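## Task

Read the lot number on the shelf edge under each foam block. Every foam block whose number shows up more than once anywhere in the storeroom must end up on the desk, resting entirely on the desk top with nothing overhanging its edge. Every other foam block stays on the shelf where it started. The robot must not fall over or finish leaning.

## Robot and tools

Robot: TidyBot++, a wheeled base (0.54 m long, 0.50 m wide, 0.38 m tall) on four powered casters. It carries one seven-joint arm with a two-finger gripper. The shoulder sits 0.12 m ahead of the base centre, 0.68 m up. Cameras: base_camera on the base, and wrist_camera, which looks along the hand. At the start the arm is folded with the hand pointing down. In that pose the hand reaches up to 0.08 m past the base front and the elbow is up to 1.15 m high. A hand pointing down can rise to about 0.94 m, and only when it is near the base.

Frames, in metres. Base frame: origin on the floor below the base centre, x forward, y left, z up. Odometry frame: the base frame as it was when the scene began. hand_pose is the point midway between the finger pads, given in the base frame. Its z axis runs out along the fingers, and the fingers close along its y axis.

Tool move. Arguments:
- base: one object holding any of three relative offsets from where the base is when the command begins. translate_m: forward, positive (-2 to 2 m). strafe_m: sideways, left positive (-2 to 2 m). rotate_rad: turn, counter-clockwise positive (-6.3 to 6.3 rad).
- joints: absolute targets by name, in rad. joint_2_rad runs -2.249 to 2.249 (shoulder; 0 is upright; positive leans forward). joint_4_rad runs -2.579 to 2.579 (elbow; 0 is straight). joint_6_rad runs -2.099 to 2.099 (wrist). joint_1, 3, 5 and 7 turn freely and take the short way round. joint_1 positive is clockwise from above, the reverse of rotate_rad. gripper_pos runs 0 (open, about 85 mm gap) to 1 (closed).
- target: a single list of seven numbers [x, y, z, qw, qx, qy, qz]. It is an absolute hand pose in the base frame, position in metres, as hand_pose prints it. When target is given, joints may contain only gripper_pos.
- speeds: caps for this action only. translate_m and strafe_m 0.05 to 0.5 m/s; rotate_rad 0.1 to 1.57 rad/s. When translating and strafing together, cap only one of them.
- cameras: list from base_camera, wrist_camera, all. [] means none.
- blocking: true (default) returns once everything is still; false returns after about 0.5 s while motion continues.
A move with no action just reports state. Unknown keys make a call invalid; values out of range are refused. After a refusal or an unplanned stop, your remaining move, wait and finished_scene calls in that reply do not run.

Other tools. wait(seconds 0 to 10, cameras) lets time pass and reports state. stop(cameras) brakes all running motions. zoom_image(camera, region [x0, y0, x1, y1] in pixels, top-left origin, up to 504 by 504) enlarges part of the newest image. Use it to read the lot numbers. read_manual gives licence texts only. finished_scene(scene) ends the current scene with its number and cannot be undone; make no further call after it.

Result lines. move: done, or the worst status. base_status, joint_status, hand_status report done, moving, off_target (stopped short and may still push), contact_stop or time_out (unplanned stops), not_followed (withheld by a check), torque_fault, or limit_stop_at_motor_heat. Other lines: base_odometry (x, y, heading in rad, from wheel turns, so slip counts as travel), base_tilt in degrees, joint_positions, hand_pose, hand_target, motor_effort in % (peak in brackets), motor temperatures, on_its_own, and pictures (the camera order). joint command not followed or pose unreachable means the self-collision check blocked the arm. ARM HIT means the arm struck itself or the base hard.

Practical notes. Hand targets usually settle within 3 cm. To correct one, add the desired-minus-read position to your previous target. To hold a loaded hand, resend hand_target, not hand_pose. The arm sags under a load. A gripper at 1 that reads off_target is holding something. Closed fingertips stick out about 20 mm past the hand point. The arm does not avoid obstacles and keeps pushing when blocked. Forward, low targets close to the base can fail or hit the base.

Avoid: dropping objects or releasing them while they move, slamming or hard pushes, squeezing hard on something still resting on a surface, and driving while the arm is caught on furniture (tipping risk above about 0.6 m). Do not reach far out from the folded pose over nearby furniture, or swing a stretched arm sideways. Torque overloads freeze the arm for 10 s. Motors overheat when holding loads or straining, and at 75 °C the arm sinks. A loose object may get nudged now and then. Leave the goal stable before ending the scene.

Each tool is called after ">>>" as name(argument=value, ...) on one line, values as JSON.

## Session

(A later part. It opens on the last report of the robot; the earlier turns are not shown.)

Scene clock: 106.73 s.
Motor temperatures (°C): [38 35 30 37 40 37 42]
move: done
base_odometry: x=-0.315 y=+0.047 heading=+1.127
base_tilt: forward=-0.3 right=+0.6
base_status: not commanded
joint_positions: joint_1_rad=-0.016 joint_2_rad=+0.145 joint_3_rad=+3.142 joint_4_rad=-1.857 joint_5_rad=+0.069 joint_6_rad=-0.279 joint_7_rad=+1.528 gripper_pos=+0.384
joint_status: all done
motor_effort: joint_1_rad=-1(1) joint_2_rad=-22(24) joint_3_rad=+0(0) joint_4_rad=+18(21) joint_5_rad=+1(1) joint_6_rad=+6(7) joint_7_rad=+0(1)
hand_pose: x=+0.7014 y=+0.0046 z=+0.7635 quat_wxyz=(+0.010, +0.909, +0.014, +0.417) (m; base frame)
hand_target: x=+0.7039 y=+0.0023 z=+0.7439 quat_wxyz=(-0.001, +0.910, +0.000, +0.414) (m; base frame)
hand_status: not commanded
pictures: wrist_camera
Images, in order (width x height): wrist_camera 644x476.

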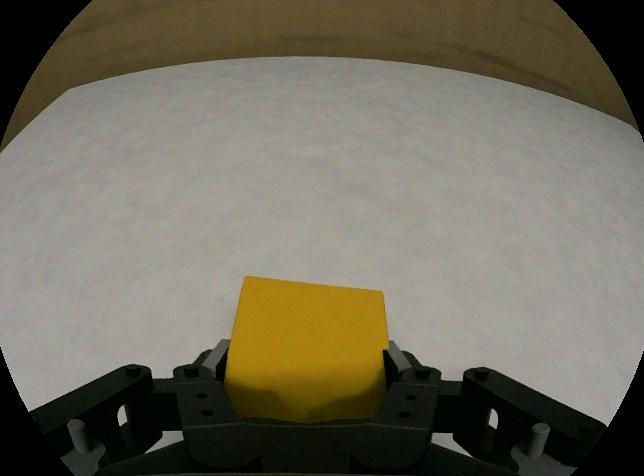

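>>> move(joints={"joint_2_rad":0.177,"joint_4_rad":-1.895,"joint_6_rad":-0.22}, cameras=[])

>>> move(joints={"gripper_pos":0.15}, cameras=["wrist_camera"])

>>> move(joints={"joint_2_rad":0.10,"joint_4_rad":-1.496,"joint_6_rad":-0.636}, cameras=["wrist_camera","base_camera"])

Scene clock: 107.40 s.
Motor temperatures (°C): [38 35 30 37 40 37 42]
move: done
base_odometry: x=-0.315 y=+0.047 heading=+1.127
base_tilt: forward=-0.3 right=+0.6
base_status: not commanded
joint_positions: joint_1_rad=-0.016 joint_2_rad=+0.145 joint_3_rad=+3.142 joint_4_rad=-1.863 joint_5_rad=+0.069 joint_6_rad=-0.269 joint_7_rad=+1.528 gripper_pos=+0.384
joint_status: all done
motor_effort: joint_1_rad=-1(1) joint_2_rad=-20(23) joint_3_rad=+0(1) joint_4_rad=+18(19) joint_5_rad=+1(1) joint_6_rad=+7(7) joint_7_rad=+0(0)
hand_pose: x=+0.7017 y=+0.0046 z=+0.7631 quat_wxyz=(+0.010, +0.908, +0.014, +0.419) (m; base frame)
hand_target: x=+0.7026 y=+0.0023 z=+0.7394 quat_wxyz=(-0.001, +0.911, +0.000, +0.412) (m; base frame)
hand_status: not commanded
pictures: none
No camera images: "cameras" was empty.

Scene clock: 108.23 s.
Motor temperatures (°C): [38 35 30 37 40 37 42]
move: done
base_odometry: x=-0.315 y=+0.047 heading=+1.127
base_tilt: forward=-0.3 right=+0.6
base_status: not commanded
joint_positions: joint_1_rad=-0.016 joint_2_rad=+0.158 joint_3_rad=+3.142 joint_4_rad=-1.867 joint_5_rad=+0.069 joint_6_rad=-0.269 joint_7_rad=+1.528 gripper_pos=+0.150
joint_status: all done
motor_effort: joint_1_rad=-1(1) joint_2_rad=-25(26) joint_3_rad=+0(0) joint_4_rad=+20(20) joint_5_rad=+1(1) joint_6_rad=+7(8) joint_7_rad=+0(1)
hand_pose: x=+0.7013 y=+0.0046 z=+0.7540 quat_wxyz=(+0.010, +0.911, +0.014, +0.412) (m; base frame)
hand_target: x=+0.7026 y=+0.0023 z=+0.7394 quat_wxyz=(-0.001, +0.911, +0.000, +0.412) (m; base frame)
hand_status: not commanded
pictures: wrist_camera
Images, in order (width x height): wrist_camera 644x476.

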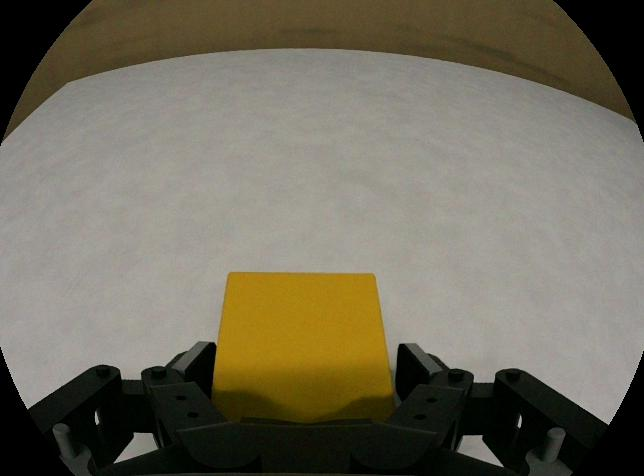

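Scene clock: 110.10 s.
Motor temperatures (°C): [38 35 30 37 40 37 42]
move: done
base_odometry: x=-0.315 y=+0.047 heading=+1.127
base_tilt: forward=-0.3 right=+0.6
base_status: not commanded
joint_positions: joint_1_rad=-0.016 joint_2_rad=+0.099 joint_3_rad=+3.142 joint_4_rad=-1.507 joint_5_rad=+0.069 joint_6_rad=-0.586 joint_7_rad=+1.528 gripper_pos=+0.150
joint_status: all done
motor_effort: joint_1_rad=-1(1) joint_2_rad=-24(27) joint_3_rad=+0(0) joint_4_rad=+22(22) joint_5_rad=+1(1) joint_6_rad=+7(8) joint_7_rad=+0(1)
hand_pose: x=+0.7280 y=-0.0011 z=+0.9085 quat_wxyz=(+0.017, +0.889, +0.004, +0.458) (m; base frame)
hand_target: x=+0.7209 y=+0.0023 z=+0.9014 quat_wxyz=(-0.001, +0.898, +0.000, +0.439) (m; base frame)
hand_status: not commanded
pictures: base_camera, wrist_camera
Images, in order (width x height): base_camera 644x364, wrist_camera 644x476.

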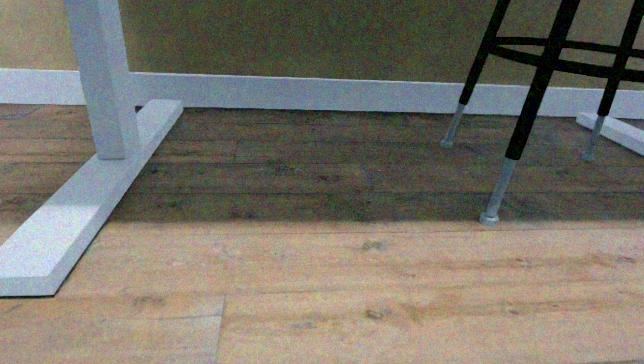

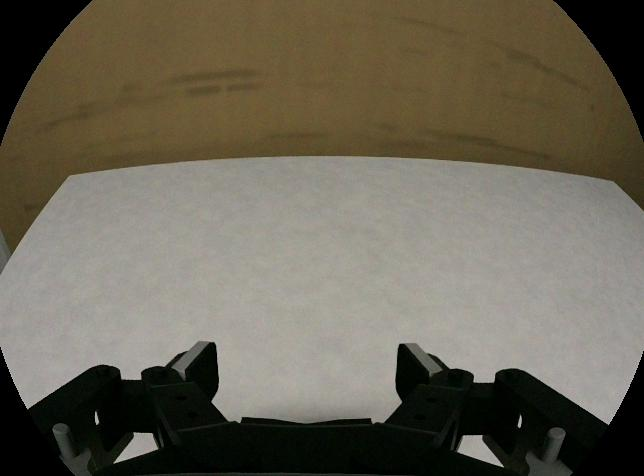

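>>> move(base={"translate_m":-0.43,"strafe_m":0.72,"rotate_rad":1.6}, joints={"joint_1_rad":0,"joint_2_rad":-0.4,"joint_3_rad":3.14,"joint_4_rad":-2.0,"joint_5_rad":0,"joint_6_rad":-0.7,"joint_7_rad":1.57,"gripper_pos":0}, cameras=["wrist_camera","base_camera"])

>>> zoom_image(camera="wrist_camera", region=[200, 150, 400, 350])

Scene clock: 114.10 s.
Motor temperatures (°C): [38 35 30 37 40 37 42]
move: done
base_odometry: x=-1.150 y=-0.032 heading=+2.728
base_tilt: forward=-0.3 right=+0.6
base_status: done
joint_positions: joint_1_rad=+0.003 joint_2_rad=-0.391 joint_3_rad=+3.141 joint_4_rad=-1.969 joint_5_rad=+0.064 joint_6_rad=-0.652 joint_7_rad=+1.528 gripper_pos=+0.000
joint_status: all done
motor_effort: joint_1_rad=+0(5) joint_2_rad=-6(27) joint_3_rad=+1(4) joint_4_rad=+21(23) joint_5_rad=+1(2) joint_6_rad=+8(8) joint_7_rad=-1(1)
hand_pose: x=+0.5190 y=-0.0117 z=+0.8782 quat_wxyz=(+0.020, +0.898, -0.006, +0.440) (m; base frame)
hand_target: x=+0.5015 y=+0.0020 z=+0.8528 quat_wxyz=(+0.000, +0.913, +0.000, +0.409) (m; base frame)
hand_status: not commanded
pictures: base_camera, wrist_camera
Images, in order (width x height): base_camera 644x364, wrist_camera 644x476.

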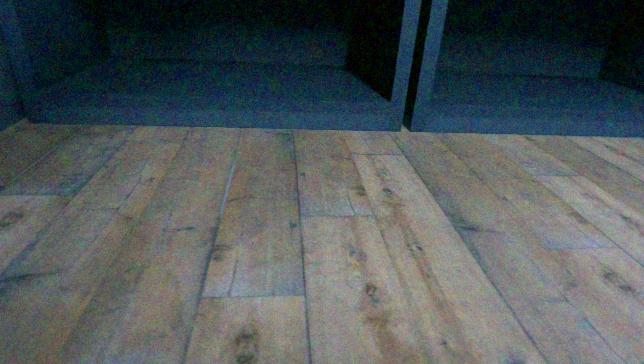

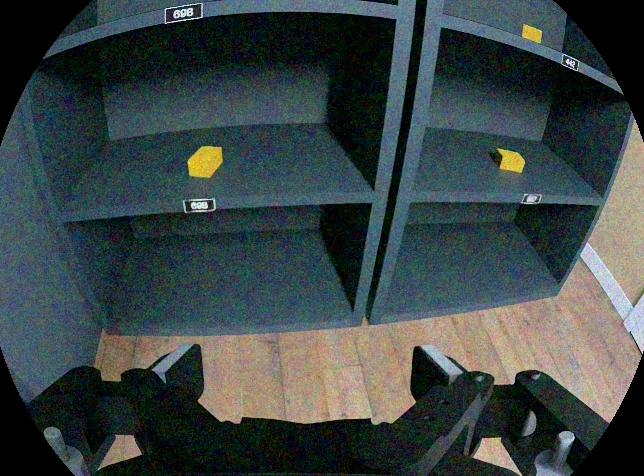

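Scaled by 2.520.

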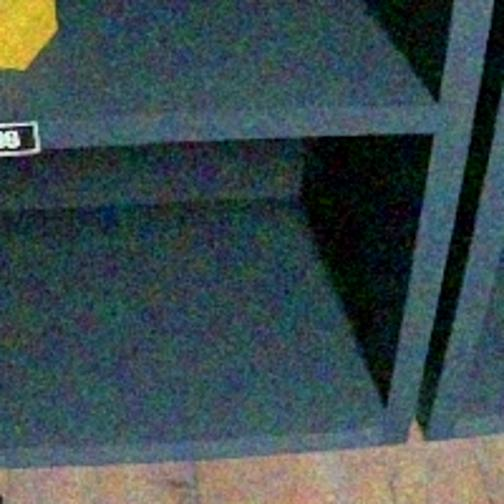

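>>> zoom_image(camera="wrist_camera", region=[170, 130, 240, 220])

Scaled by 5.600.

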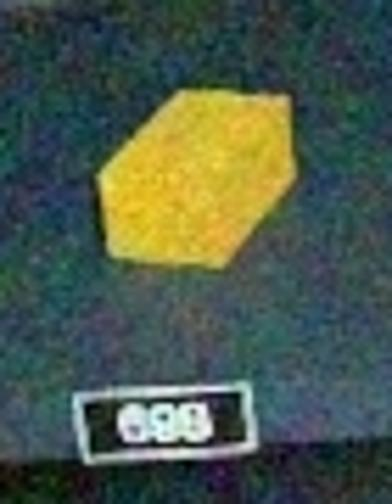

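>>> move(base={"translate_m":0.25,"strafe_m":0.37,"rotate_rad":-0.1}, joints={"joint_1_rad":0,"joint_2_rad":0.3235,"joint_3_rad":3.14,"joint_4_rad":-1.987,"joint_5_rad":0,"joint_6_rad":0.1,"joint_7_rad":1.57}, cameras=["wrist_camera","base_camera"])

Scene clock: 120.47 s.
Motor temperatures (°C): [38 35 30 37 40 37 42]
move: time_out
base_odometry: x=-1.502 y=-0.255 heading=+2.642
base_tilt: forward=-0.3 right=+0.6
base_status: translate_m time_out (by the wheels' count: +0.233 of +0.250); strafe_m time_out (by the wheels' count: +0.345 of +0.370); the other done
joint_positions: joint_1_rad=-0.003 joint_2_rad=+0.307 joint_3_rad=+3.138 joint_4_rad=-1.971 joint_5_rad=+0.063 joint_6_rad=+0.048 joint_7_rad=+1.528 gripper_pos=+0.000
joint_status: all done
motor_effort: joint_1_rad=+0(9) joint_2_rad=-28(36) joint_3_rad=+0(6) joint_4_rad=+18(22) joint_5_rad=+1(2) joint_6_rad=+7(8) joint_7_rad=+0(1)
hand_pose: x=+0.7312 y=+0.0059 z=+0.6881 quat_wxyz=(+0.001, +0.898, +0.012, +0.440) (m; base frame)
hand_target: x=+0.7347 y=+0.0023 z=+0.6830 quat_wxyz=(-0.001, +0.894, +0.000, +0.449) (m; base frame)
hand_status: not commanded
pictures: base_camera, wrist_camera
Images, in order (width x height): base_camera 644x364, wrist_camera 644x476.

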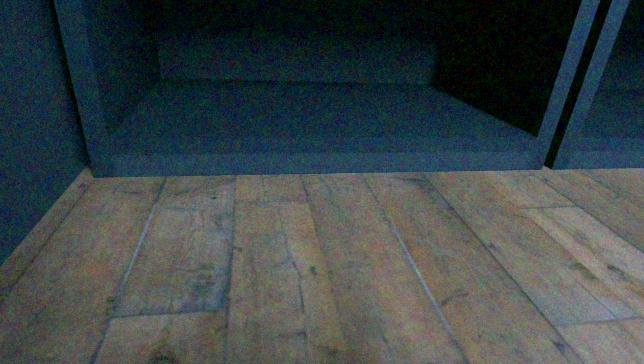

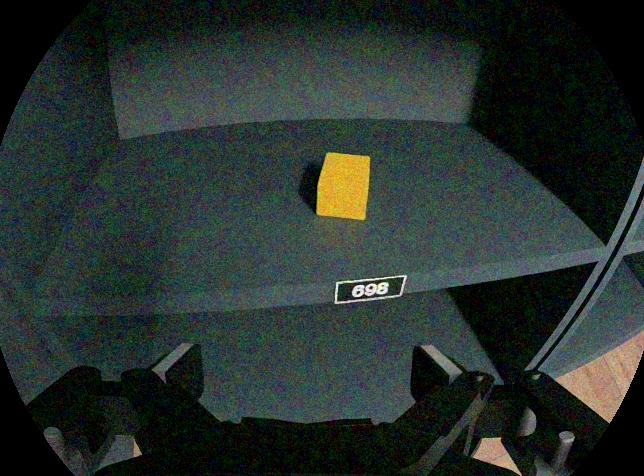

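>>> move(base={"translate_m":0.30,"strafe_m":-0.035}, speeds={"translate_m":0.25}, cameras=["wrist_camera"])

Scene clock: 122.97 s.
Motor temperatures (°C): [38 36 30 37 40 37 42]
move: done
base_odometry: x=-1.749 y=-0.080 heading=+2.643
base_tilt: forward=-0.3 right=+0.6
base_status: done
joint_positions: joint_1_rad=-0.003 joint_2_rad=+0.308 joint_3_rad=+3.138 joint_4_rad=-1.971 joint_5_rad=+0.063 joint_6_rad=+0.051 joint_7_rad=+1.528 gripper_pos=+0.000
joint_status: not commanded
motor_effort: joint_1_rad=+0(1) joint_2_rad=-27(30) joint_3_rad=+0(1) joint_4_rad=+18(19) joint_5_rad=+1(1) joint_6_rad=+7(8) joint_7_rad=+0(1)
hand_pose: x=+0.7315 y=+0.0060 z=+0.6878 quat_wxyz=(+0.001, +0.898, +0.012, +0.441) (m; base frame)
hand_target: x=+0.7347 y=+0.0023 z=+0.6830 quat_wxyz=(-0.001, +0.894, +0.000, +0.449) (m; base frame)
hand_status: not commanded
pictures: wrist_camera
Images, in order (width x height): wrist_camera 644x476.

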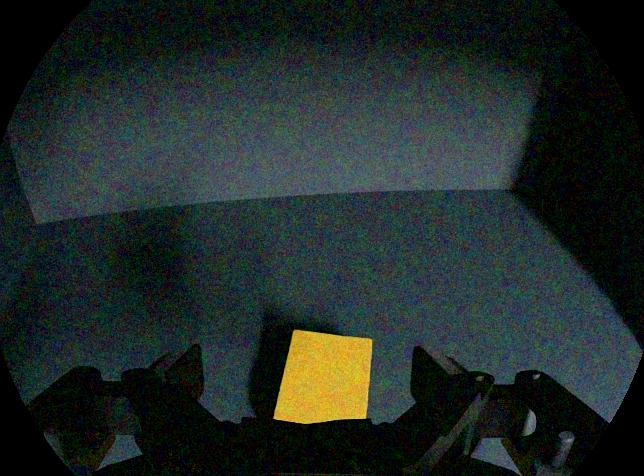

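>>> move(base={"translate_m":0.02,"strafe_m":-0.01}, joints={"joint_2_rad":0.44,"joint_4_rad":-2.047,"joint_6_rad":0.25}, cameras=["wrist_camera"])

Scene clock: 124.50 s.
Motor temperatures (°C): [38 36 30 37 40 37 42]
move: done
base_odometry: x=-1.762 y=-0.062 heading=+2.643
base_tilt: forward=-0.3 right=+0.6
base_status: done
joint_positions: joint_1_rad=-0.002 joint_2_rad=+0.425 joint_3_rad=+3.138 joint_4_rad=-2.026 joint_5_rad=+0.063 joint_6_rad=+0.195 joint_7_rad=+1.528 gripper_pos=+0.000
joint_status: all done
motor_effort: joint_1_rad=-1(2) joint_2_rad=-29(32) joint_3_rad=+0(2) joint_4_rad=+15(18) joint_5_rad=+1(1) joint_6_rad=+7(8) joint_7_rad=+0(1)
hand_pose: x=+0.7338 y=+0.0086 z=+0.6258 quat_wxyz=(-0.003, +0.903, +0.014, +0.429) (m; base frame)
hand_target: x=+0.7343 y=+0.0023 z=+0.6207 quat_wxyz=(-0.001, +0.899, +0.000, +0.437) (m; base frame)
hand_status: not commanded
pictures: wrist_camera
Images, in order (width x height): wrist_camera 644x476.

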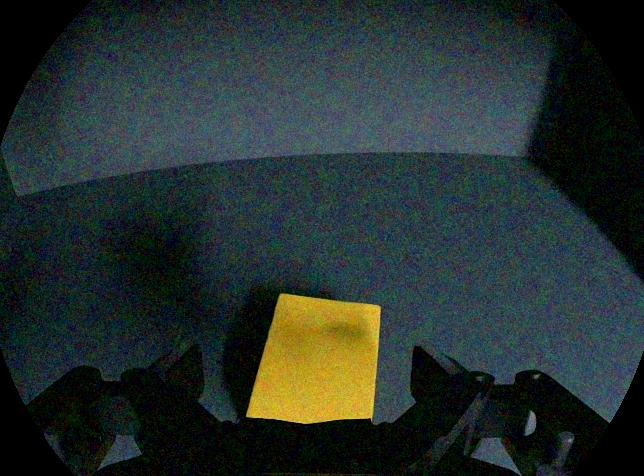

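>>> move(joints={"joint_2_rad":0.541,"joint_4_rad":-2.11,"joint_6_rad":0.38}, cameras=["wrist_camera"])

Scene clock: 126.10 s.
Motor temperatures (°C): [38 36 30 37 40 37 42]
move: done
base_odometry: x=-1.762 y=-0.062 heading=+2.643
base_tilt: forward=-0.3 right=+0.6
base_status: not commanded
joint_positions: joint_1_rad=-0.002 joint_2_rad=+0.525 joint_3_rad=+3.138 joint_4_rad=-2.088 joint_5_rad=+0.063 joint_6_rad=+0.326 joint_7_rad=+1.528 gripper_pos=+0.000
joint_status: all done
motor_effort: joint_1_rad=+0(1) joint_2_rad=-30(33) joint_3_rad=+0(1) joint_4_rad=+12(15) joint_5_rad=+1(1) joint_6_rad=+7(8) joint_7_rad=-1(1)
hand_pose: x=+0.7230 y=+0.0110 z=+0.5701 quat_wxyz=(-0.007, +0.910, +0.014, +0.414) (m; base frame)
hand_target: x=+0.7218 y=+0.0023 z=+0.5646 quat_wxyz=(-0.001, +0.907, +0.000, +0.422) (m; base frame)
hand_status: not commanded
pictures: wrist_camera
Images, in order (width x height): wrist_camera 644x476.

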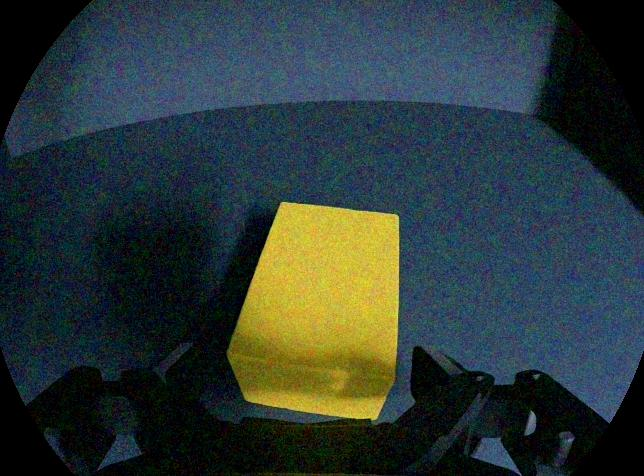

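>>> move(base={"translate_m":0.04,"strafe_m":-0.005}, speeds={"translate_m":0.1}, cameras=["wrist_camera"])

>>> move(joints={"gripper_pos":0.5}, cameras=["wrist_camera"])

Scene clock: 127.30 s.
Motor temperatures (°C): [38 36 30 37 40 37 42]
move: done
base_odometry: x=-1.795 y=-0.038 heading=+2.643
base_tilt: forward=-0.3 right=+0.6
base_status: done
joint_positions: joint_1_rad=-0.002 joint_2_rad=+0.525 joint_3_rad=+3.138 joint_4_rad=-2.090 joint_5_rad=+0.063 joint_6_rad=+0.328 joint_7_rad=+1.528 gripper_pos=+0.000
joint_status: not commanded
motor_effort: joint_1_rad=+0(3) joint_2_rad=-30(32) joint_3_rad=+0(2) joint_4_rad=+13(15) joint_5_rad=+1(1) joint_6_rad=+7(7) joint_7_rad=-1(1)
hand_pose: x=+0.7224 y=+0.0111 z=+0.5697 quat_wxyz=(-0.008, +0.910, +0.014, +0.414) (m; base frame)
hand_target: x=+0.7218 y=+0.0023 z=+0.5646 quat_wxyz=(-0.001, +0.907, +0.000, +0.422) (m; base frame)
hand_status: not commanded
pictures: wrist_camera
Images, in order (width x height): wrist_camera 644x476.

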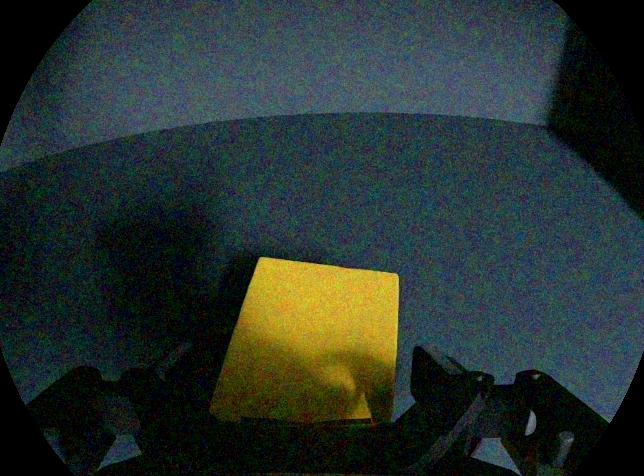

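Scene clock: 128.13 s.
Motor temperatures (°C): [38 36 30 37 40 37 42]
move: off_target
base_odometry: x=-1.795 y=-0.038 heading=+2.643
base_tilt: forward=-0.3 right=+0.6
base_status: not commanded
joint_positions: joint_1_rad=-0.002 joint_2_rad=+0.524 joint_3_rad=+3.138 joint_4_rad=-2.090 joint_5_rad=+0.063 joint_6_rad=+0.334 joint_7_rad=+1.528 gripper_pos=+0.379
joint_status: gripper_pos off_target (ended at +0.379, target +0.500)
motor_effort: joint_1_rad=-1(2) joint_2_rad=-29(31) joint_3_rad=-1(2) joint_4_rad=+12(13) joint_5_rad=+1(1) joint_6_rad=+6(7) joint_7_rad=+0(1)
hand_pose: x=+0.7238 y=+0.0112 z=+0.5719 quat_wxyz=(-0.008, +0.909, +0.014, +0.418) (m; base frame)
hand_target: x=+0.7218 y=+0.0023 z=+0.5646 quat_wxyz=(-0.001, +0.907, +0.000, +0.422) (m; base frame)
hand_status: not commanded
pictures: wrist_camera
Images, in order (width x height): wrist_camera 644x476.

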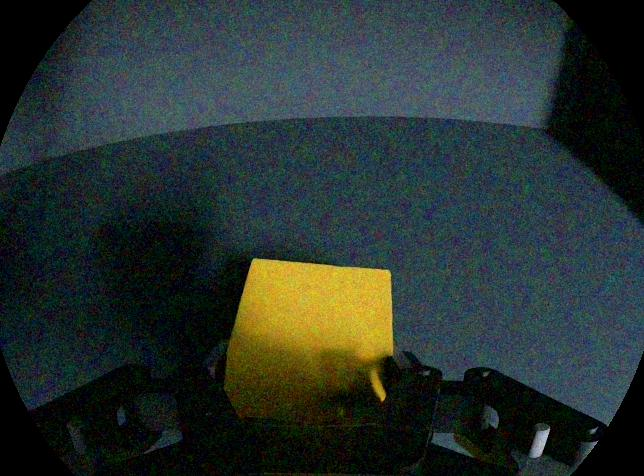

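>>> move(joints={"gripper_pos":0.6}, cameras=[])

>>> move(joints={"joint_2_rad":0.3235,"joint_4_rad":-1.987,"joint_6_rad":0.1}, cameras=["wrist_camera"])

>>> move(base={"translate_m":-0.62,"strafe_m":-0.12}, cameras=["wrist_camera","base_camera"])

Scene clock: 129.00 s.
Motor temperatures (°C): [38 36 30 37 40 37 42]
move: off_target
base_odometry: x=-1.795 y=-0.038 heading=+2.643
base_tilt: forward=-0.3 right=+0.6
base_status: not commanded
joint_positions: joint_1_rad=-0.002 joint_2_rad=+0.524 joint_3_rad=+3.138 joint_4_rad=-2.090 joint_5_rad=+0.063 joint_6_rad=+0.334 joint_7_rad=+1.528 gripper_pos=+0.379
joint_status: gripper_pos off_target (ended at +0.379, target +0.600)
motor_effort: joint_1_rad=-1(1) joint_2_rad=-30(30) joint_3_rad=+0(1) joint_4_rad=+12(13) joint_5_rad=+1(1) joint_6_rad=+7(7) joint_7_rad=+0(1)
hand_pose: x=+0.7238 y=+0.0112 z=+0.5719 quat_wxyz=(-0.008, +0.909, +0.014, +0.418) (m; base frame)
hand_target: x=+0.7218 y=+0.0023 z=+0.5646 quat_wxyz=(-0.001, +0.907, +0.000, +0.422) (m; base frame)
hand_status: not commanded
pictures: none
No camera images: "cameras" was empty.

Scene clock: 130.50 s.
Motor temperatures (°C): [38 36 30 37 40 37 42]
move: done
base_odometry: x=-1.795 y=-0.038 heading=+2.643
base_tilt: forward=-0.3 right=+0.6
base_status: not commanded
joint_positions: joint_1_rad=-0.002 joint_2_rad=+0.313 joint_3_rad=+3.138 joint_4_rad=-1.997 joint_5_rad=+0.063 joint_6_rad=+0.149 joint_7_rad=+1.528 gripper_pos=+0.379
joint_status: all done
motor_effort: joint_1_rad=+0(1) joint_2_rad=-28(34) joint_3_rad=+0(1) joint_4_rad=+17(18) joint_5_rad=+1(1) joint_6_rad=+7(9) joint_7_rad=+0(1)
hand_pose: x=+0.7395 y=+0.0077 z=+0.6969 quat_wxyz=(-0.001, +0.882, +0.013, +0.471) (m; base frame)
hand_target: x=+0.7347 y=+0.0023 z=+0.6830 quat_wxyz=(-0.001, +0.894, +0.000, +0.449) (m; base frame)
hand_status: not commanded
pictures: wrist_camera
Images, in order (width x height): wrist_camera 644x476.

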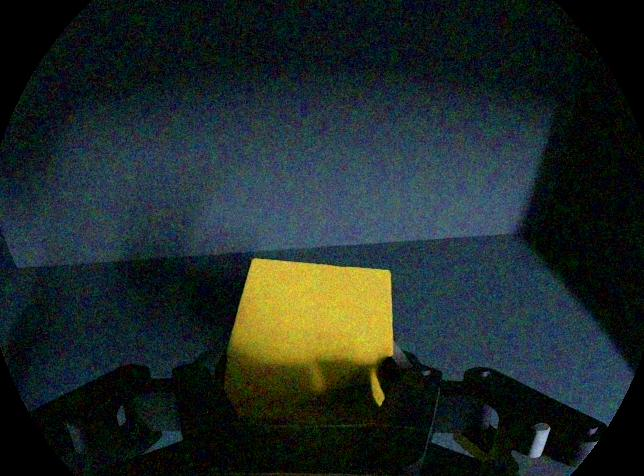

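Scene clock: 133.10 s.
Motor temperatures (°C): [38 36 30 37 40 37 42]
move: done
base_odometry: x=-1.193 y=-0.230 heading=+2.643
base_tilt: forward=-0.3 right=+0.6
base_status: done
joint_positions: joint_1_rad=-0.002 joint_2_rad=+0.313 joint_3_rad=+3.138 joint_4_rad=-1.996 joint_5_rad=+0.063 joint_6_rad=+0.143 joint_7_rad=+1.528 gripper_pos=+0.379
joint_status: not commanded
motor_effort: joint_1_rad=+0(3) joint_2_rad=-27(30) joint_3_rad=+0(2) joint_4_rad=+17(19) joint_5_rad=+1(1) joint_6_rad=+8(9) joint_7_rad=-1(1)
hand_pose: x=+0.7387 y=+0.0076 z=+0.6957 quat_wxyz=(-0.001, +0.883, +0.013, +0.468) (m; base frame)
hand_target: x=+0.7347 y=+0.0023 z=+0.6830 quat_wxyz=(-0.001, +0.894, +0.000, +0.449) (m; base frame)
hand_status: not commanded
pictures: base_camera, wrist_camera
Images, in order (width x height): base_camera 644x364, wrist_camera 644x476.

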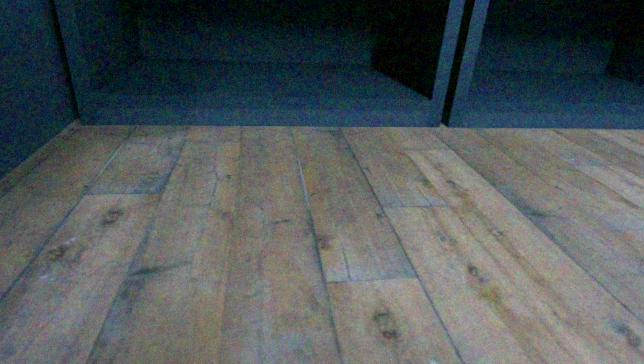

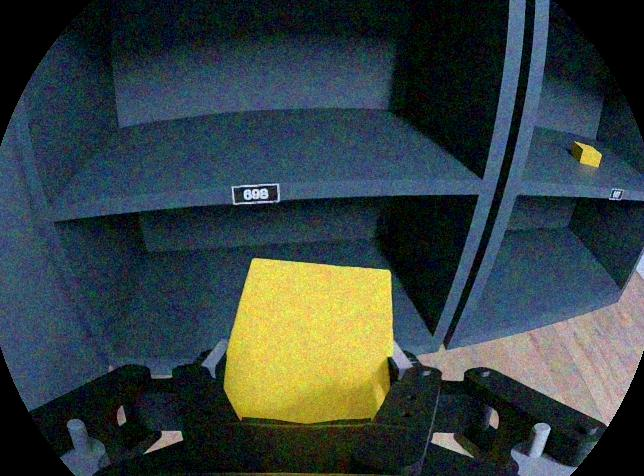

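>>> move(base={"translate_m":-0.455,"strafe_m":-0.352,"rotate_rad":-1.516}, joints={"joint_1_rad":0,"joint_2_rad":0.1,"joint_3_rad":3.14,"joint_4_rad":-1.496,"joint_5_rad":0,"joint_6_rad":-0.636,"joint_7_rad":1.57}, cameras=["wrist_camera","base_camera"])

Scene clock: 136.23 s.
Motor temperatures (°C): [38 36 30 37 40 37 42]
move: done
base_odometry: x=-0.625 y=-0.138 heading=+1.126
base_tilt: forward=-0.3 right=+0.6
base_status: done
joint_positions: joint_1_rad=+0.002 joint_2_rad=+0.105 joint_3_rad=+3.142 joint_4_rad=-1.508 joint_5_rad=+0.063 joint_6_rad=-0.588 joint_7_rad=+1.528 gripper_pos=+0.379
joint_status: all done
motor_effort: joint_1_rad=-1(5) joint_2_rad=-25(33) joint_3_rad=+0(4) joint_4_rad=+21(22) joint_5_rad=+1(2) joint_6_rad=+7(8) joint_7_rad=+0(1)
hand_pose: x=+0.7287 y=-0.0114 z=+0.9041 quat_wxyz=(+0.019, +0.891, -0.005, +0.454) (m; base frame)
hand_target: x=+0.7209 y=+0.0023 z=+0.9014 quat_wxyz=(-0.001, +0.898, +0.000, +0.439) (m; base frame)
hand_status: not commanded
pictures: base_camera, wrist_camera
Images, in order (width x height): base_camera 644x364, wrist_camera 644x476.

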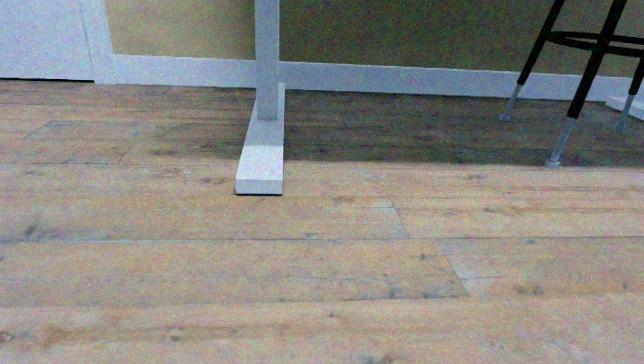

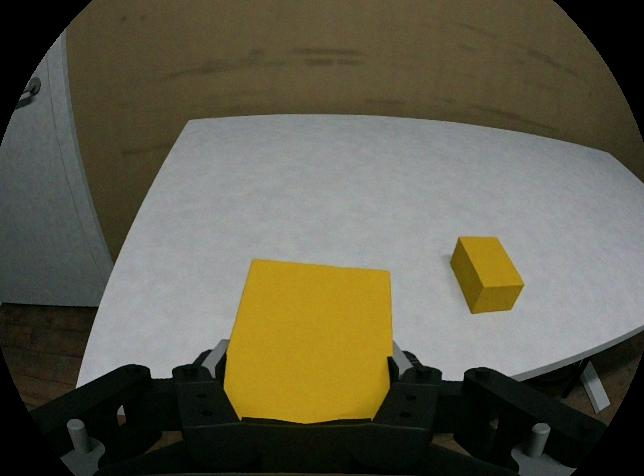

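>>> move(base={"translate_m":0.3}, cameras=[])

>>> move(joints={"joint_2_rad":0.152,"joint_4_rad":-1.805,"joint_6_rad":-0.33}, cameras=[])

>>> move(joints={"joint_2_rad":0.165,"joint_4_rad":-1.85,"joint_6_rad":-0.27}, cameras=["wrist_camera"])

>>> move(joints={"joint_2_rad":0.172,"joint_4_rad":-1.88,"joint_6_rad":-0.235}, cameras=["wrist_camera"])

Scene clock: 138.40 s.
Motor temperatures (°C): [38 36 30 37 40 37 42]
move: done
base_odometry: x=-0.495 y=+0.133 heading=+1.125
base_tilt: forward=-0.3 right=+0.6
base_status: done
joint_positions: joint_1_rad=+0.002 joint_2_rad=+0.099 joint_3_rad=+3.142 joint_4_rad=-1.507 joint_5_rad=+0.063 joint_6_rad=-0.592 joint_7_rad=+1.528 gripper_pos=+0.379
joint_status: not commanded
motor_effort: joint_1_rad=-1(2) joint_2_rad=-24(29) joint_3_rad=+0(1) joint_4_rad=+22(23) joint_5_rad=+1(1) joint_6_rad=+8(8) joint_7_rad=+0(1)
hand_pose: x=+0.7268 y=-0.0114 z=+0.9072 quat_wxyz=(+0.019, +0.890, -0.005, +0.455) (m; base frame)
hand_target: x=+0.7209 y=+0.0023 z=+0.9014 quat_wxyz=(-0.001, +0.898, +0.000, +0.439) (m; base frame)
hand_status: not commanded
pictures: none
No camera images: "cameras" was empty.

Scene clock: 139.83 s.
Motor temperatures (°C): [38 36 30 37 40 37 42]
move: done
base_odometry: x=-0.495 y=+0.133 heading=+1.125
base_tilt: forward=-0.3 right=+0.6
base_status: not commanded
joint_positions: joint_1_rad=+0.002 joint_2_rad=+0.133 joint_3_rad=+3.142 joint_4_rad=-1.779 joint_5_rad=+0.063 joint_6_rad=-0.388 joint_7_rad=+1.528 gripper_pos=+0.379
joint_status: all done
motor_effort: joint_1_rad=+0(1) joint_2_rad=-25(26) joint_3_rad=+0(0) joint_4_rad=+21(22) joint_5_rad=+1(1) joint_6_rad=+7(8) joint_7_rad=-1(1)
hand_pose: x=+0.7032 y=-0.0078 z=+0.7862 quat_wxyz=(+0.015, +0.913, +0.001, +0.408) (m; base frame)
hand_target: x=+0.7087 y=+0.0023 z=+0.7749 quat_wxyz=(-0.001, +0.910, +0.000, +0.414) (m; base frame)
hand_status: not commanded
pictures: none
No camera images: "cameras" was empty.

Scene clock: 140.83 s.
Motor temperatures (°C): [38 36 30 37 40 37 42]
move: done
base_odometry: x=-0.495 y=+0.133 heading=+1.125
base_tilt: forward=-0.3 right=+0.6
base_status: not commanded
joint_positions: joint_1_rad=+0.002 joint_2_rad=+0.142 joint_3_rad=+3.142 joint_4_rad=-1.824 joint_5_rad=+0.063 joint_6_rad=-0.322 joint_7_rad=+1.528 gripper_pos=+0.379
joint_status: all done
motor_effort: joint_1_rad=-1(1) joint_2_rad=-25(26) joint_3_rad=+0(0) joint_4_rad=+20(21) joint_5_rad=+1(1) joint_6_rad=+7(8) joint_7_rad=+0(1)
hand_pose: x=+0.7032 y=-0.0066 z=+0.7725 quat_wxyz=(+0.013, +0.910, +0.003, +0.414) (m; base frame)
hand_target: x=+0.7072 y=+0.0023 z=+0.7579 quat_wxyz=(-0.001, +0.910, +0.000, +0.415) (m; base frame)
hand_status: not commanded
pictures: wrist_camera
Images, in order (width x height): wrist_camera 644x476.

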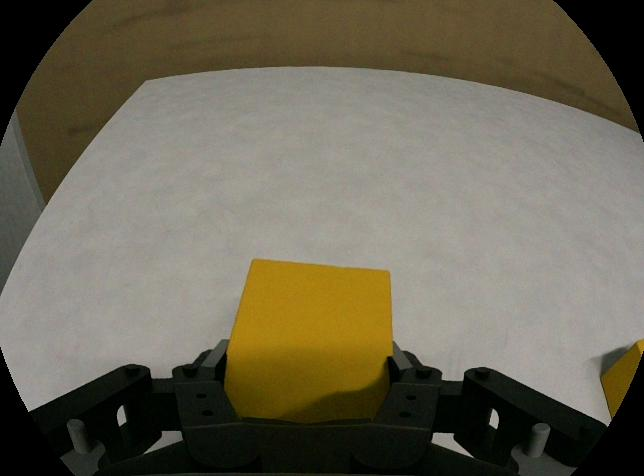

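Scene clock: 141.53 s.
Motor temperatures (°C): [38 36 30 37 40 37 42]
move: done
base_odometry: x=-0.495 y=+0.133 heading=+1.125
base_tilt: forward=-0.3 right=+0.6
base_status: not commanded
joint_positions: joint_1_rad=+0.002 joint_2_rad=+0.147 joint_3_rad=+3.142 joint_4_rad=-1.854 joint_5_rad=+0.063 joint_6_rad=-0.286 joint_7_rad=+1.528 gripper_pos=+0.379
joint_status: all done
motor_effort: joint_1_rad=+0(1) joint_2_rad=-24(25) joint_3_rad=+0(0) joint_4_rad=+20(21) joint_5_rad=+1(1) joint_6_rad=+7(8) joint_7_rad=+0(1)
hand_pose: x=+0.7012 y=-0.0059 z=+0.7623 quat_wxyz=(+0.013, +0.910, +0.003, +0.414) (m; base frame)
hand_target: x=+0.7045 y=+0.0023 z=+0.7465 quat_wxyz=(-0.001, +0.910, +0.000, +0.414) (m; base frame)
hand_status: not commanded
pictures: wrist_camera
Images, in order (width x height): wrist_camera 644x476.

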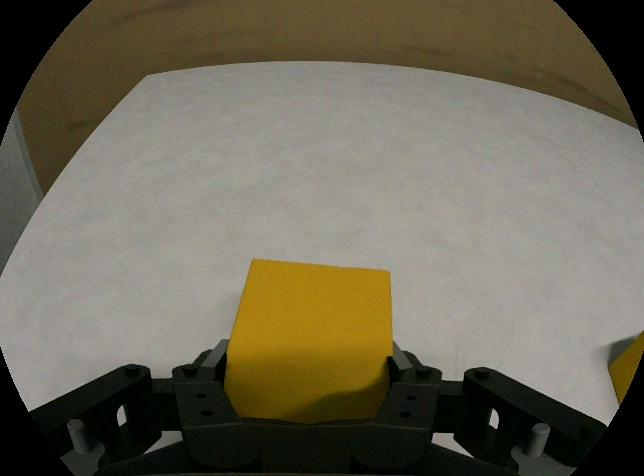

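Slight contact maybe; two more small steps.

>>> move(joints={"joint_2_rad":0.178,"joint_4_rad":-1.9,"joint_6_rad":-0.21}, cameras=[])

>>> move(joints={"joint_2_rad":0.182,"joint_4_rad":-1.915,"joint_6_rad":-0.195}, cameras=["wrist_camera"])

Scene clock: 144.37 s.
Motor temperatures (°C): [38 36 30 37 40 37 42]
move: done
base_odometry: x=-0.495 y=+0.133 heading=+1.125
base_tilt: forward=-0.3 right=+0.6
base_status: not commanded
joint_positions: joint_1_rad=+0.002 joint_2_rad=+0.149 joint_3_rad=+3.142 joint_4_rad=-1.871 joint_5_rad=+0.063 joint_6_rad=-0.259 joint_7_rad=+1.528 gripper_pos=+0.379
joint_status: all done
motor_effort: joint_1_rad=-1(1) joint_2_rad=-24(25) joint_3_rad=+0(1) joint_4_rad=+19(20) joint_5_rad=+1(1) joint_6_rad=+7(7) joint_7_rad=-1(1)
hand_pose: x=+0.7011 y=-0.0054 z=+0.7587 quat_wxyz=(+0.012, +0.908, +0.004, +0.418) (m; base frame)
hand_target: x=+0.7029 y=+0.0023 z=+0.7386 quat_wxyz=(-0.001, +0.910, +0.000, +0.414) (m; base frame)
hand_status: not commanded
pictures: none
No camera images: "cameras" was empty.

Scene clock: 144.90 s.
Motor temperatures (°C): [38 36 30 37 40 37 42]
move: done
base_odometry: x=-0.495 y=+0.133 heading=+1.125
base_tilt: forward=-0.3 right=+0.6
base_status: not commanded
joint_positions: joint_1_rad=+0.002 joint_2_rad=+0.149 joint_3_rad=+3.142 joint_4_rad=-1.879 joint_5_rad=+0.063 joint_6_rad=-0.243 joint_7_rad=+1.529 gripper_pos=+0.379
joint_status: all done
motor_effort: joint_1_rad=-1(3) joint_2_rad=-21(24) joint_3_rad=-1(3) joint_4_rad=+18(19) joint_5_rad=+1(1) joint_6_rad=+6(7) joint_7_rad=-1(1)
hand_pose: x=+0.7015 y=-0.0051 z=+0.7585 quat_wxyz=(+0.012, +0.907, +0.004, +0.422) (m; base frame)
hand_target: x=+0.7008 y=+0.0023 z=+0.7322 quat_wxyz=(-0.001, +0.911, +0.000, +0.412) (m; base frame)
hand_status: not commanded
pictures: wrist_camera
Images, in order (width x height): wrist_camera 644x476.

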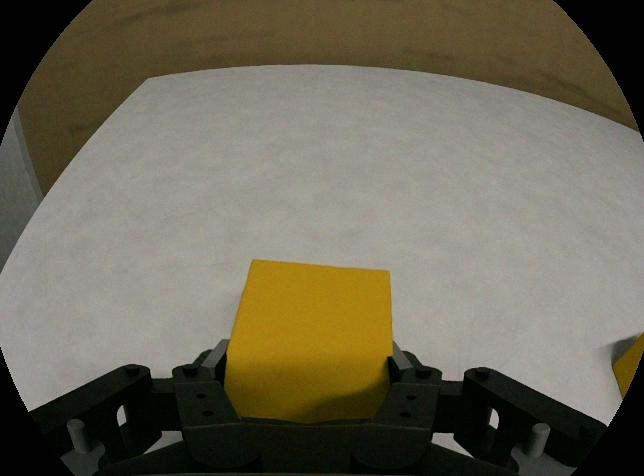

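>>> move(joints={"gripper_pos":0.1}, cameras=[])

>>> move(joints={"joint_2_rad":0.10,"joint_4_rad":-1.496,"joint_6_rad":-0.636}, cameras=[])

>>> move(base={"translate_m":-0.353,"strafe_m":-1.355}, joints={"joint_1_rad":0,"joint_2_rad":-0.85,"joint_3_rad":3.14,"joint_4_rad":-2.5,"joint_5_rad":0,"joint_6_rad":-0.15,"joint_7_rad":1.57,"gripper_pos":0}, cameras=["wrist_camera","base_camera"])

Scene clock: 146.60 s.
Motor temperatures (°C): [38 36 30 37 40 37 42]
move: done
base_odometry: x=-0.495 y=+0.133 heading=+1.125
base_tilt: forward=-0.3 right=+0.6
base_status: not commanded
joint_positions: joint_1_rad=+0.002 joint_2_rad=+0.160 joint_3_rad=+3.142 joint_4_rad=-1.886 joint_5_rad=+0.063 joint_6_rad=-0.243 joint_7_rad=+1.529 gripper_pos=+0.100
joint_status: all done
motor_effort: joint_1_rad=+0(2) joint_2_rad=-25(25) joint_3_rad=+0(1) joint_4_rad=+20(20) joint_5_rad=+1(1) joint_6_rad=+7(7) joint_7_rad=+0(1)
hand_pose: x=+0.7000 y=-0.0051 z=+0.7484 quat_wxyz=(+0.012, +0.910, +0.004, +0.413) (m; base frame)
hand_target: x=+0.7008 y=+0.0023 z=+0.7322 quat_wxyz=(-0.001, +0.911, +0.000, +0.412) (m; base frame)
hand_status: not commanded
pictures: none
No camera images: "cameras" was empty.

Scene clock: 148.50 s.
Motor temperatures (°C): [38 36 30 37 40 37 42]
move: done
base_odometry: x=-0.495 y=+0.133 heading=+1.125
base_tilt: forward=-0.3 right=+0.6
base_status: not commanded
joint_positions: joint_1_rad=+0.002 joint_2_rad=+0.099 joint_3_rad=+3.142 joint_4_rad=-1.508 joint_5_rad=+0.063 joint_6_rad=-0.586 joint_7_rad=+1.529 gripper_pos=+0.100
joint_status: all done
motor_effort: joint_1_rad=+0(1) joint_2_rad=-25(28) joint_3_rad=+0(0) joint_4_rad=+22(23) joint_5_rad=+1(1) joint_6_rad=+7(8) joint_7_rad=+0(1)
hand_pose: x=+0.7279 y=-0.0114 z=+0.9082 quat_wxyz=(+0.019, +0.889, -0.005, +0.457) (m; base frame)
hand_target: x=+0.7209 y=+0.0023 z=+0.9014 quat_wxyz=(-0.001, +0.898, +0.000, +0.439) (m; base frame)
hand_status: not commanded
pictures: none
No camera images: "cameras" was empty.

Scene clock: 152.03 s.
Motor temperatures (°C): [38 36 30 37 40 37 42]
move: done
base_odometry: x=+0.575 y=-0.770 heading=+1.125
base_tilt: forward=-0.4 right=+0.6
base_status: done
joint_positions: joint_1_rad=+0.001 joint_2_rad=-0.834 joint_3_rad=+3.142 joint_4_rad=-2.470 joint_5_rad=+0.063 joint_6_rad=-0.206 joint_7_rad=+1.529 gripper_pos=+0.000
joint_status: all done
motor_effort: joint_1_rad=+0(3) joint_2_rad=+5(27) joint_3_rad=+1(3) joint_4_rad=+22(23) joint_5_rad=+1(2) joint_6_rad=+9(9) joint_7_rad=+0(1)
hand_pose: x=+0.4209 y=-0.0031 z=+0.8610 quat_wxyz=(+0.011, +0.796, +0.003, +0.605) (m; base frame)
hand_target: x=+0.4194 y=+0.0019 z=+0.8639 quat_wxyz=(+0.000, +0.783, +0.000, +0.622) (m; base frame)
hand_status: not commanded
pictures: base_camera, wrist_camera
Images, in order (width x height): base_camera 644x364, wrist_camera 644x476.

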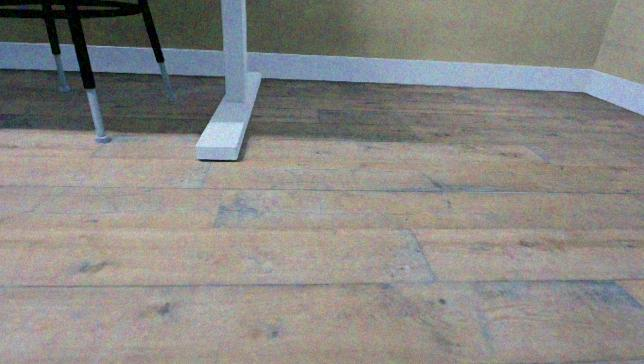

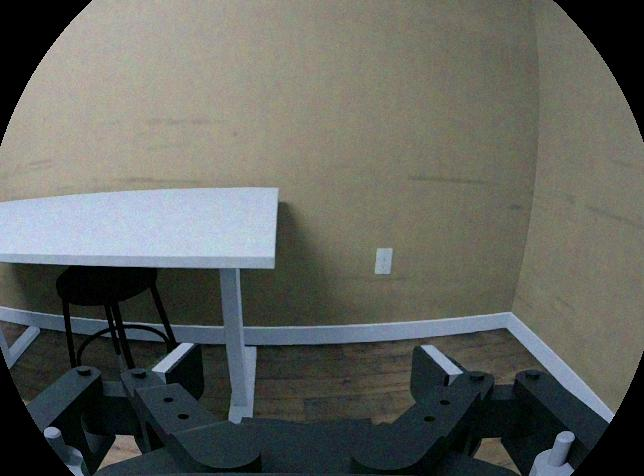

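>>> move(base={"rotate_rad":-2.6}, cameras=["wrist_camera","base_camera"])

Scene clock: 155.27 s.
Motor temperatures (°C): [38 36 30 37 40 37 42]
move: done
base_odometry: x=+0.575 y=-0.770 heading=-1.474
base_tilt: forward=-0.4 right=+0.6
base_status: done
joint_positions: joint_1_rad=+0.001 joint_2_rad=-0.834 joint_3_rad=+3.142 joint_4_rad=-2.470 joint_5_rad=+0.063 joint_6_rad=-0.205 joint_7_rad=+1.529 gripper_pos=+0.000
joint_status: not commanded
motor_effort: joint_1_rad=+0(1) joint_2_rad=+5(6) joint_3_rad=+1(2) joint_4_rad=+23(23) joint_5_rad=+1(1) joint_6_rad=+8(9) joint_7_rad=+0(1)
hand_pose: x=+0.4211 y=-0.0030 z=+0.8615 quat_wxyz=(+0.011, +0.795, +0.003, +0.606) (m; base frame)
hand_target: x=+0.4194 y=+0.0019 z=+0.8639 quat_wxyz=(+0.000, +0.783, +0.000, +0.622) (m; base frame)
hand_status: not commanded
pictures: base_camera, wrist_camera
Images, in order (width x height): base_camera 644x364, wrist_camera 644x476.

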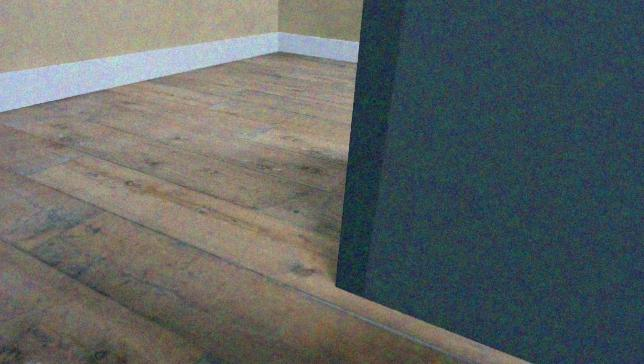

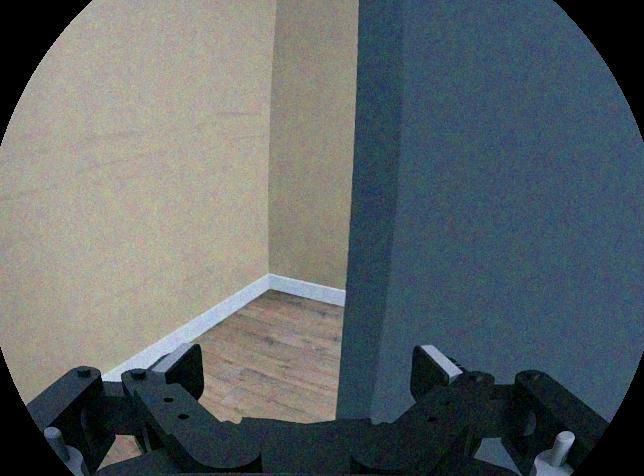

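>>> move(base={"strafe_m":0.35}, cameras=[])

>>> move(base={"translate_m":0.33,"strafe_m":0.2,"rotate_rad":-0.52}, cameras=["wrist_camera","base_camera"])

Scene clock: 158.10 s.
Motor temperatures (°C): [38 36 30 37 40 37 42]
move: done
base_odometry: x=+0.923 y=-0.736 heading=-1.475
base_tilt: forward=-0.4 right=+0.6
base_status: done
joint_positions: joint_1_rad=+0.001 joint_2_rad=-0.834 joint_3_rad=+3.141 joint_4_rad=-2.470 joint_5_rad=+0.063 joint_6_rad=-0.204 joint_7_rad=+1.529 gripper_pos=+0.000
joint_status: not commanded
motor_effort: joint_1_rad=+0(1) joint_2_rad=+5(6) joint_3_rad=+1(3) joint_4_rad=+22(23) joint_5_rad=+1(1) joint_6_rad=+9(9) joint_7_rad=+0(1)
hand_pose: x=+0.4211 y=-0.0030 z=+0.8615 quat_wxyz=(+0.011, +0.795, +0.003, +0.606) (m; base frame)
hand_target: x=+0.4194 y=+0.0019 z=+0.8639 quat_wxyz=(+0.000, +0.783, +0.000, +0.622) (m; base frame)
hand_status: not commanded
pictures: none
No camera images: "cameras" was empty.

Scene clock: 160.10 s.
Motor temperatures (°C): [38 36 30 37 40 37 42]
move: done
base_odometry: x=+1.154 y=-1.046 heading=-1.996
base_tilt: forward=-0.4 right=+0.6
base_status: done
joint_positions: joint_1_rad=+0.001 joint_2_rad=-0.839 joint_3_rad=+3.141 joint_4_rad=-2.470 joint_5_rad=+0.063 joint_6_rad=-0.204 joint_7_rad=+1.529 gripper_pos=+0.000
joint_status: not commanded
motor_effort: joint_1_rad=-1(1) joint_2_rad=+6(7) joint_3_rad=+1(2) joint_4_rad=+22(23) joint_5_rad=+1(1) joint_6_rad=+8(9) joint_7_rad=+0(1)
hand_pose: x=+0.4203 y=-0.0030 z=+0.8628 quat_wxyz=(+0.011, +0.794, +0.003, +0.608) (m; base frame)
hand_target: x=+0.4194 y=+0.0019 z=+0.8639 quat_wxyz=(+0.000, +0.783, +0.000, +0.622) (m; base frame)
hand_status: not commanded
pictures: base_camera, wrist_camera
Images, in order (width x height): base_camera 644x364, wrist_camera 644x476.

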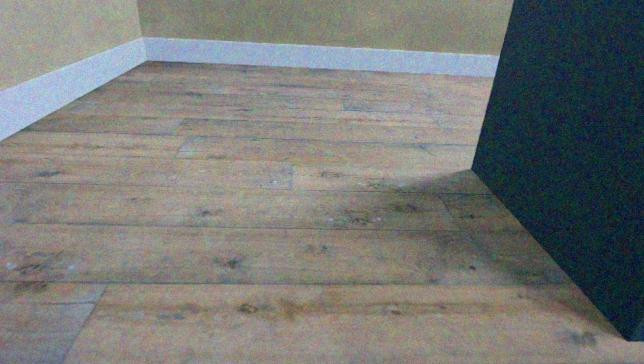

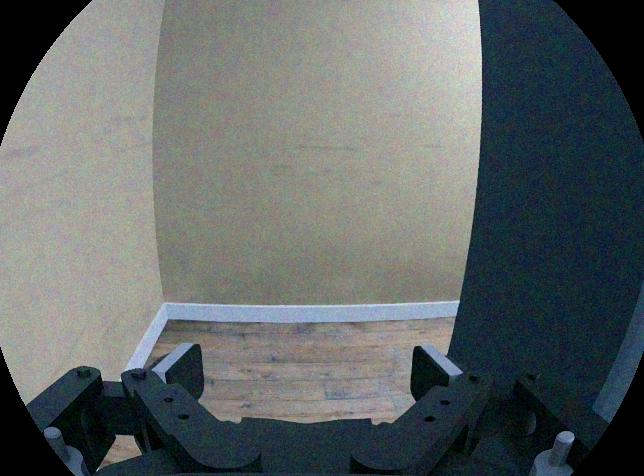

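>>> move(base={"translate_m":1.06,"strafe_m":0.21}, cameras=[])

>>> move(base={"rotate_rad":-1.57}, cameras=["wrist_camera","base_camera"])

Scene clock: 164.23 s.
Motor temperatures (°C): [38 36 30 37 40 37 42]
move: done
base_odometry: x=+0.909 y=-2.098 heading=-1.995
base_tilt: forward=-0.3 right=+0.6
base_status: done
joint_positions: joint_1_rad=+0.001 joint_2_rad=-0.841 joint_3_rad=+3.141 joint_4_rad=-2.470 joint_5_rad=+0.063 joint_6_rad=-0.203 joint_7_rad=+1.529 gripper_pos=+0.000
joint_status: not commanded
motor_effort: joint_1_rad=+0(1) joint_2_rad=+5(8) joint_3_rad=+1(1) joint_4_rad=+22(23) joint_5_rad=+1(1) joint_6_rad=+9(9) joint_7_rad=+0(1)
hand_pose: x=+0.4200 y=-0.0029 z=+0.8636 quat_wxyz=(+0.011, +0.793, +0.003, +0.609) (m; base frame)
hand_target: x=+0.4194 y=+0.0019 z=+0.8639 quat_wxyz=(+0.000, +0.783, +0.000, +0.622) (m; base frame)
hand_status: not commanded
pictures: none
No camera images: "cameras" was empty.

Scene clock: 166.53 s.
Motor temperatures (°C): [38 36 30 37 40 37 42]
move: done
base_odometry: x=+0.909 y=-2.098 heading=+2.719
base_tilt: forward=-0.3 right=+0.6
base_status: done
joint_positions: joint_1_rad=+0.001 joint_2_rad=-0.841 joint_3_rad=+3.141 joint_4_rad=-2.470 joint_5_rad=+0.063 joint_6_rad=-0.203 joint_7_rad=+1.529 gripper_pos=+0.000
joint_status: not commanded
motor_effort: joint_1_rad=+0(1) joint_2_rad=+6(6) joint_3_rad=+1(2) joint_4_rad=+22(23) joint_5_rad=+1(1) joint_6_rad=+8(9) joint_7_rad=+0(1)
hand_pose: x=+0.4200 y=-0.0029 z=+0.8637 quat_wxyz=(+0.011, +0.793, +0.003, +0.609) (m; base frame)
hand_target: x=+0.4194 y=+0.0019 z=+0.8639 quat_wxyz=(+0.000, +0.783, +0.000, +0.622) (m; base frame)
hand_status: not commanded
pictures: base_camera, wrist_camera
Images, in order (width x height): base_camera 644x364, wrist_camera 644x476.

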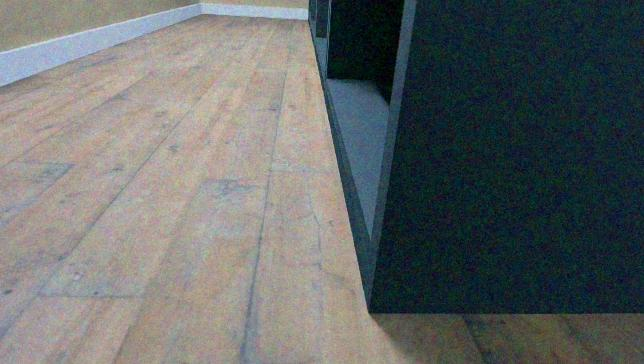

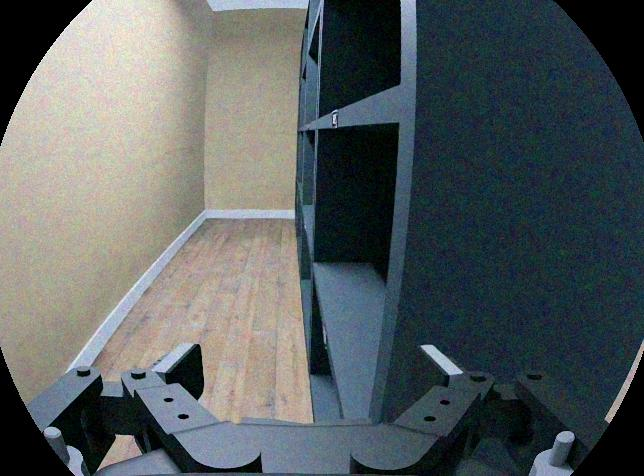

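>>> move(base={"strafe_m":0.4,"rotate_rad":0.05}, joints={"joint_1_rad":0.7}, cameras=["wrist_camera","base_camera"])

Scene clock: 168.97 s.
Motor temperatures (°C): [38 36 30 37 40 37 42]
move: done
base_odometry: x=+0.744 y=-2.463 heading=+2.768
base_tilt: forward=-0.4 right=+0.6
base_status: done
joint_positions: joint_1_rad=+0.683 joint_2_rad=-0.841 joint_3_rad=+3.142 joint_4_rad=-2.470 joint_5_rad=+0.063 joint_6_rad=-0.203 joint_7_rad=+1.529 gripper_pos=+0.000
joint_status: all done
motor_effort: joint_1_rad=+0(3) joint_2_rad=+5(7) joint_3_rad=+1(2) joint_4_rad=+22(24) joint_5_rad=+1(1) joint_6_rad=+8(9) joint_7_rad=+0(1)
hand_pose: x=+0.3509 y=-0.1919 z=+0.8637 quat_wxyz=(+0.214, +0.749, -0.262, +0.570) (m; base frame)
hand_target: x=+0.3500 y=-0.1921 z=+0.8639 quat_wxyz=(+0.213, +0.736, -0.268, +0.584) (m; base frame)
hand_status: not commanded
pictures: base_camera, wrist_camera
Images, in order (width x height): base_camera 644x364, wrist_camera 644x476.

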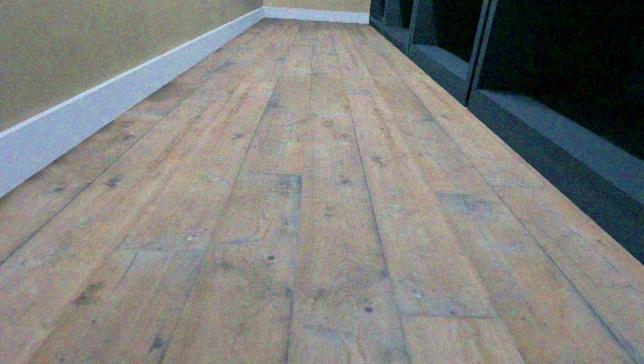

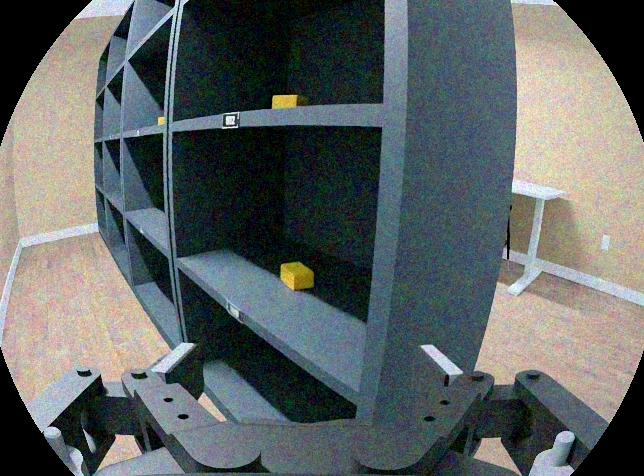

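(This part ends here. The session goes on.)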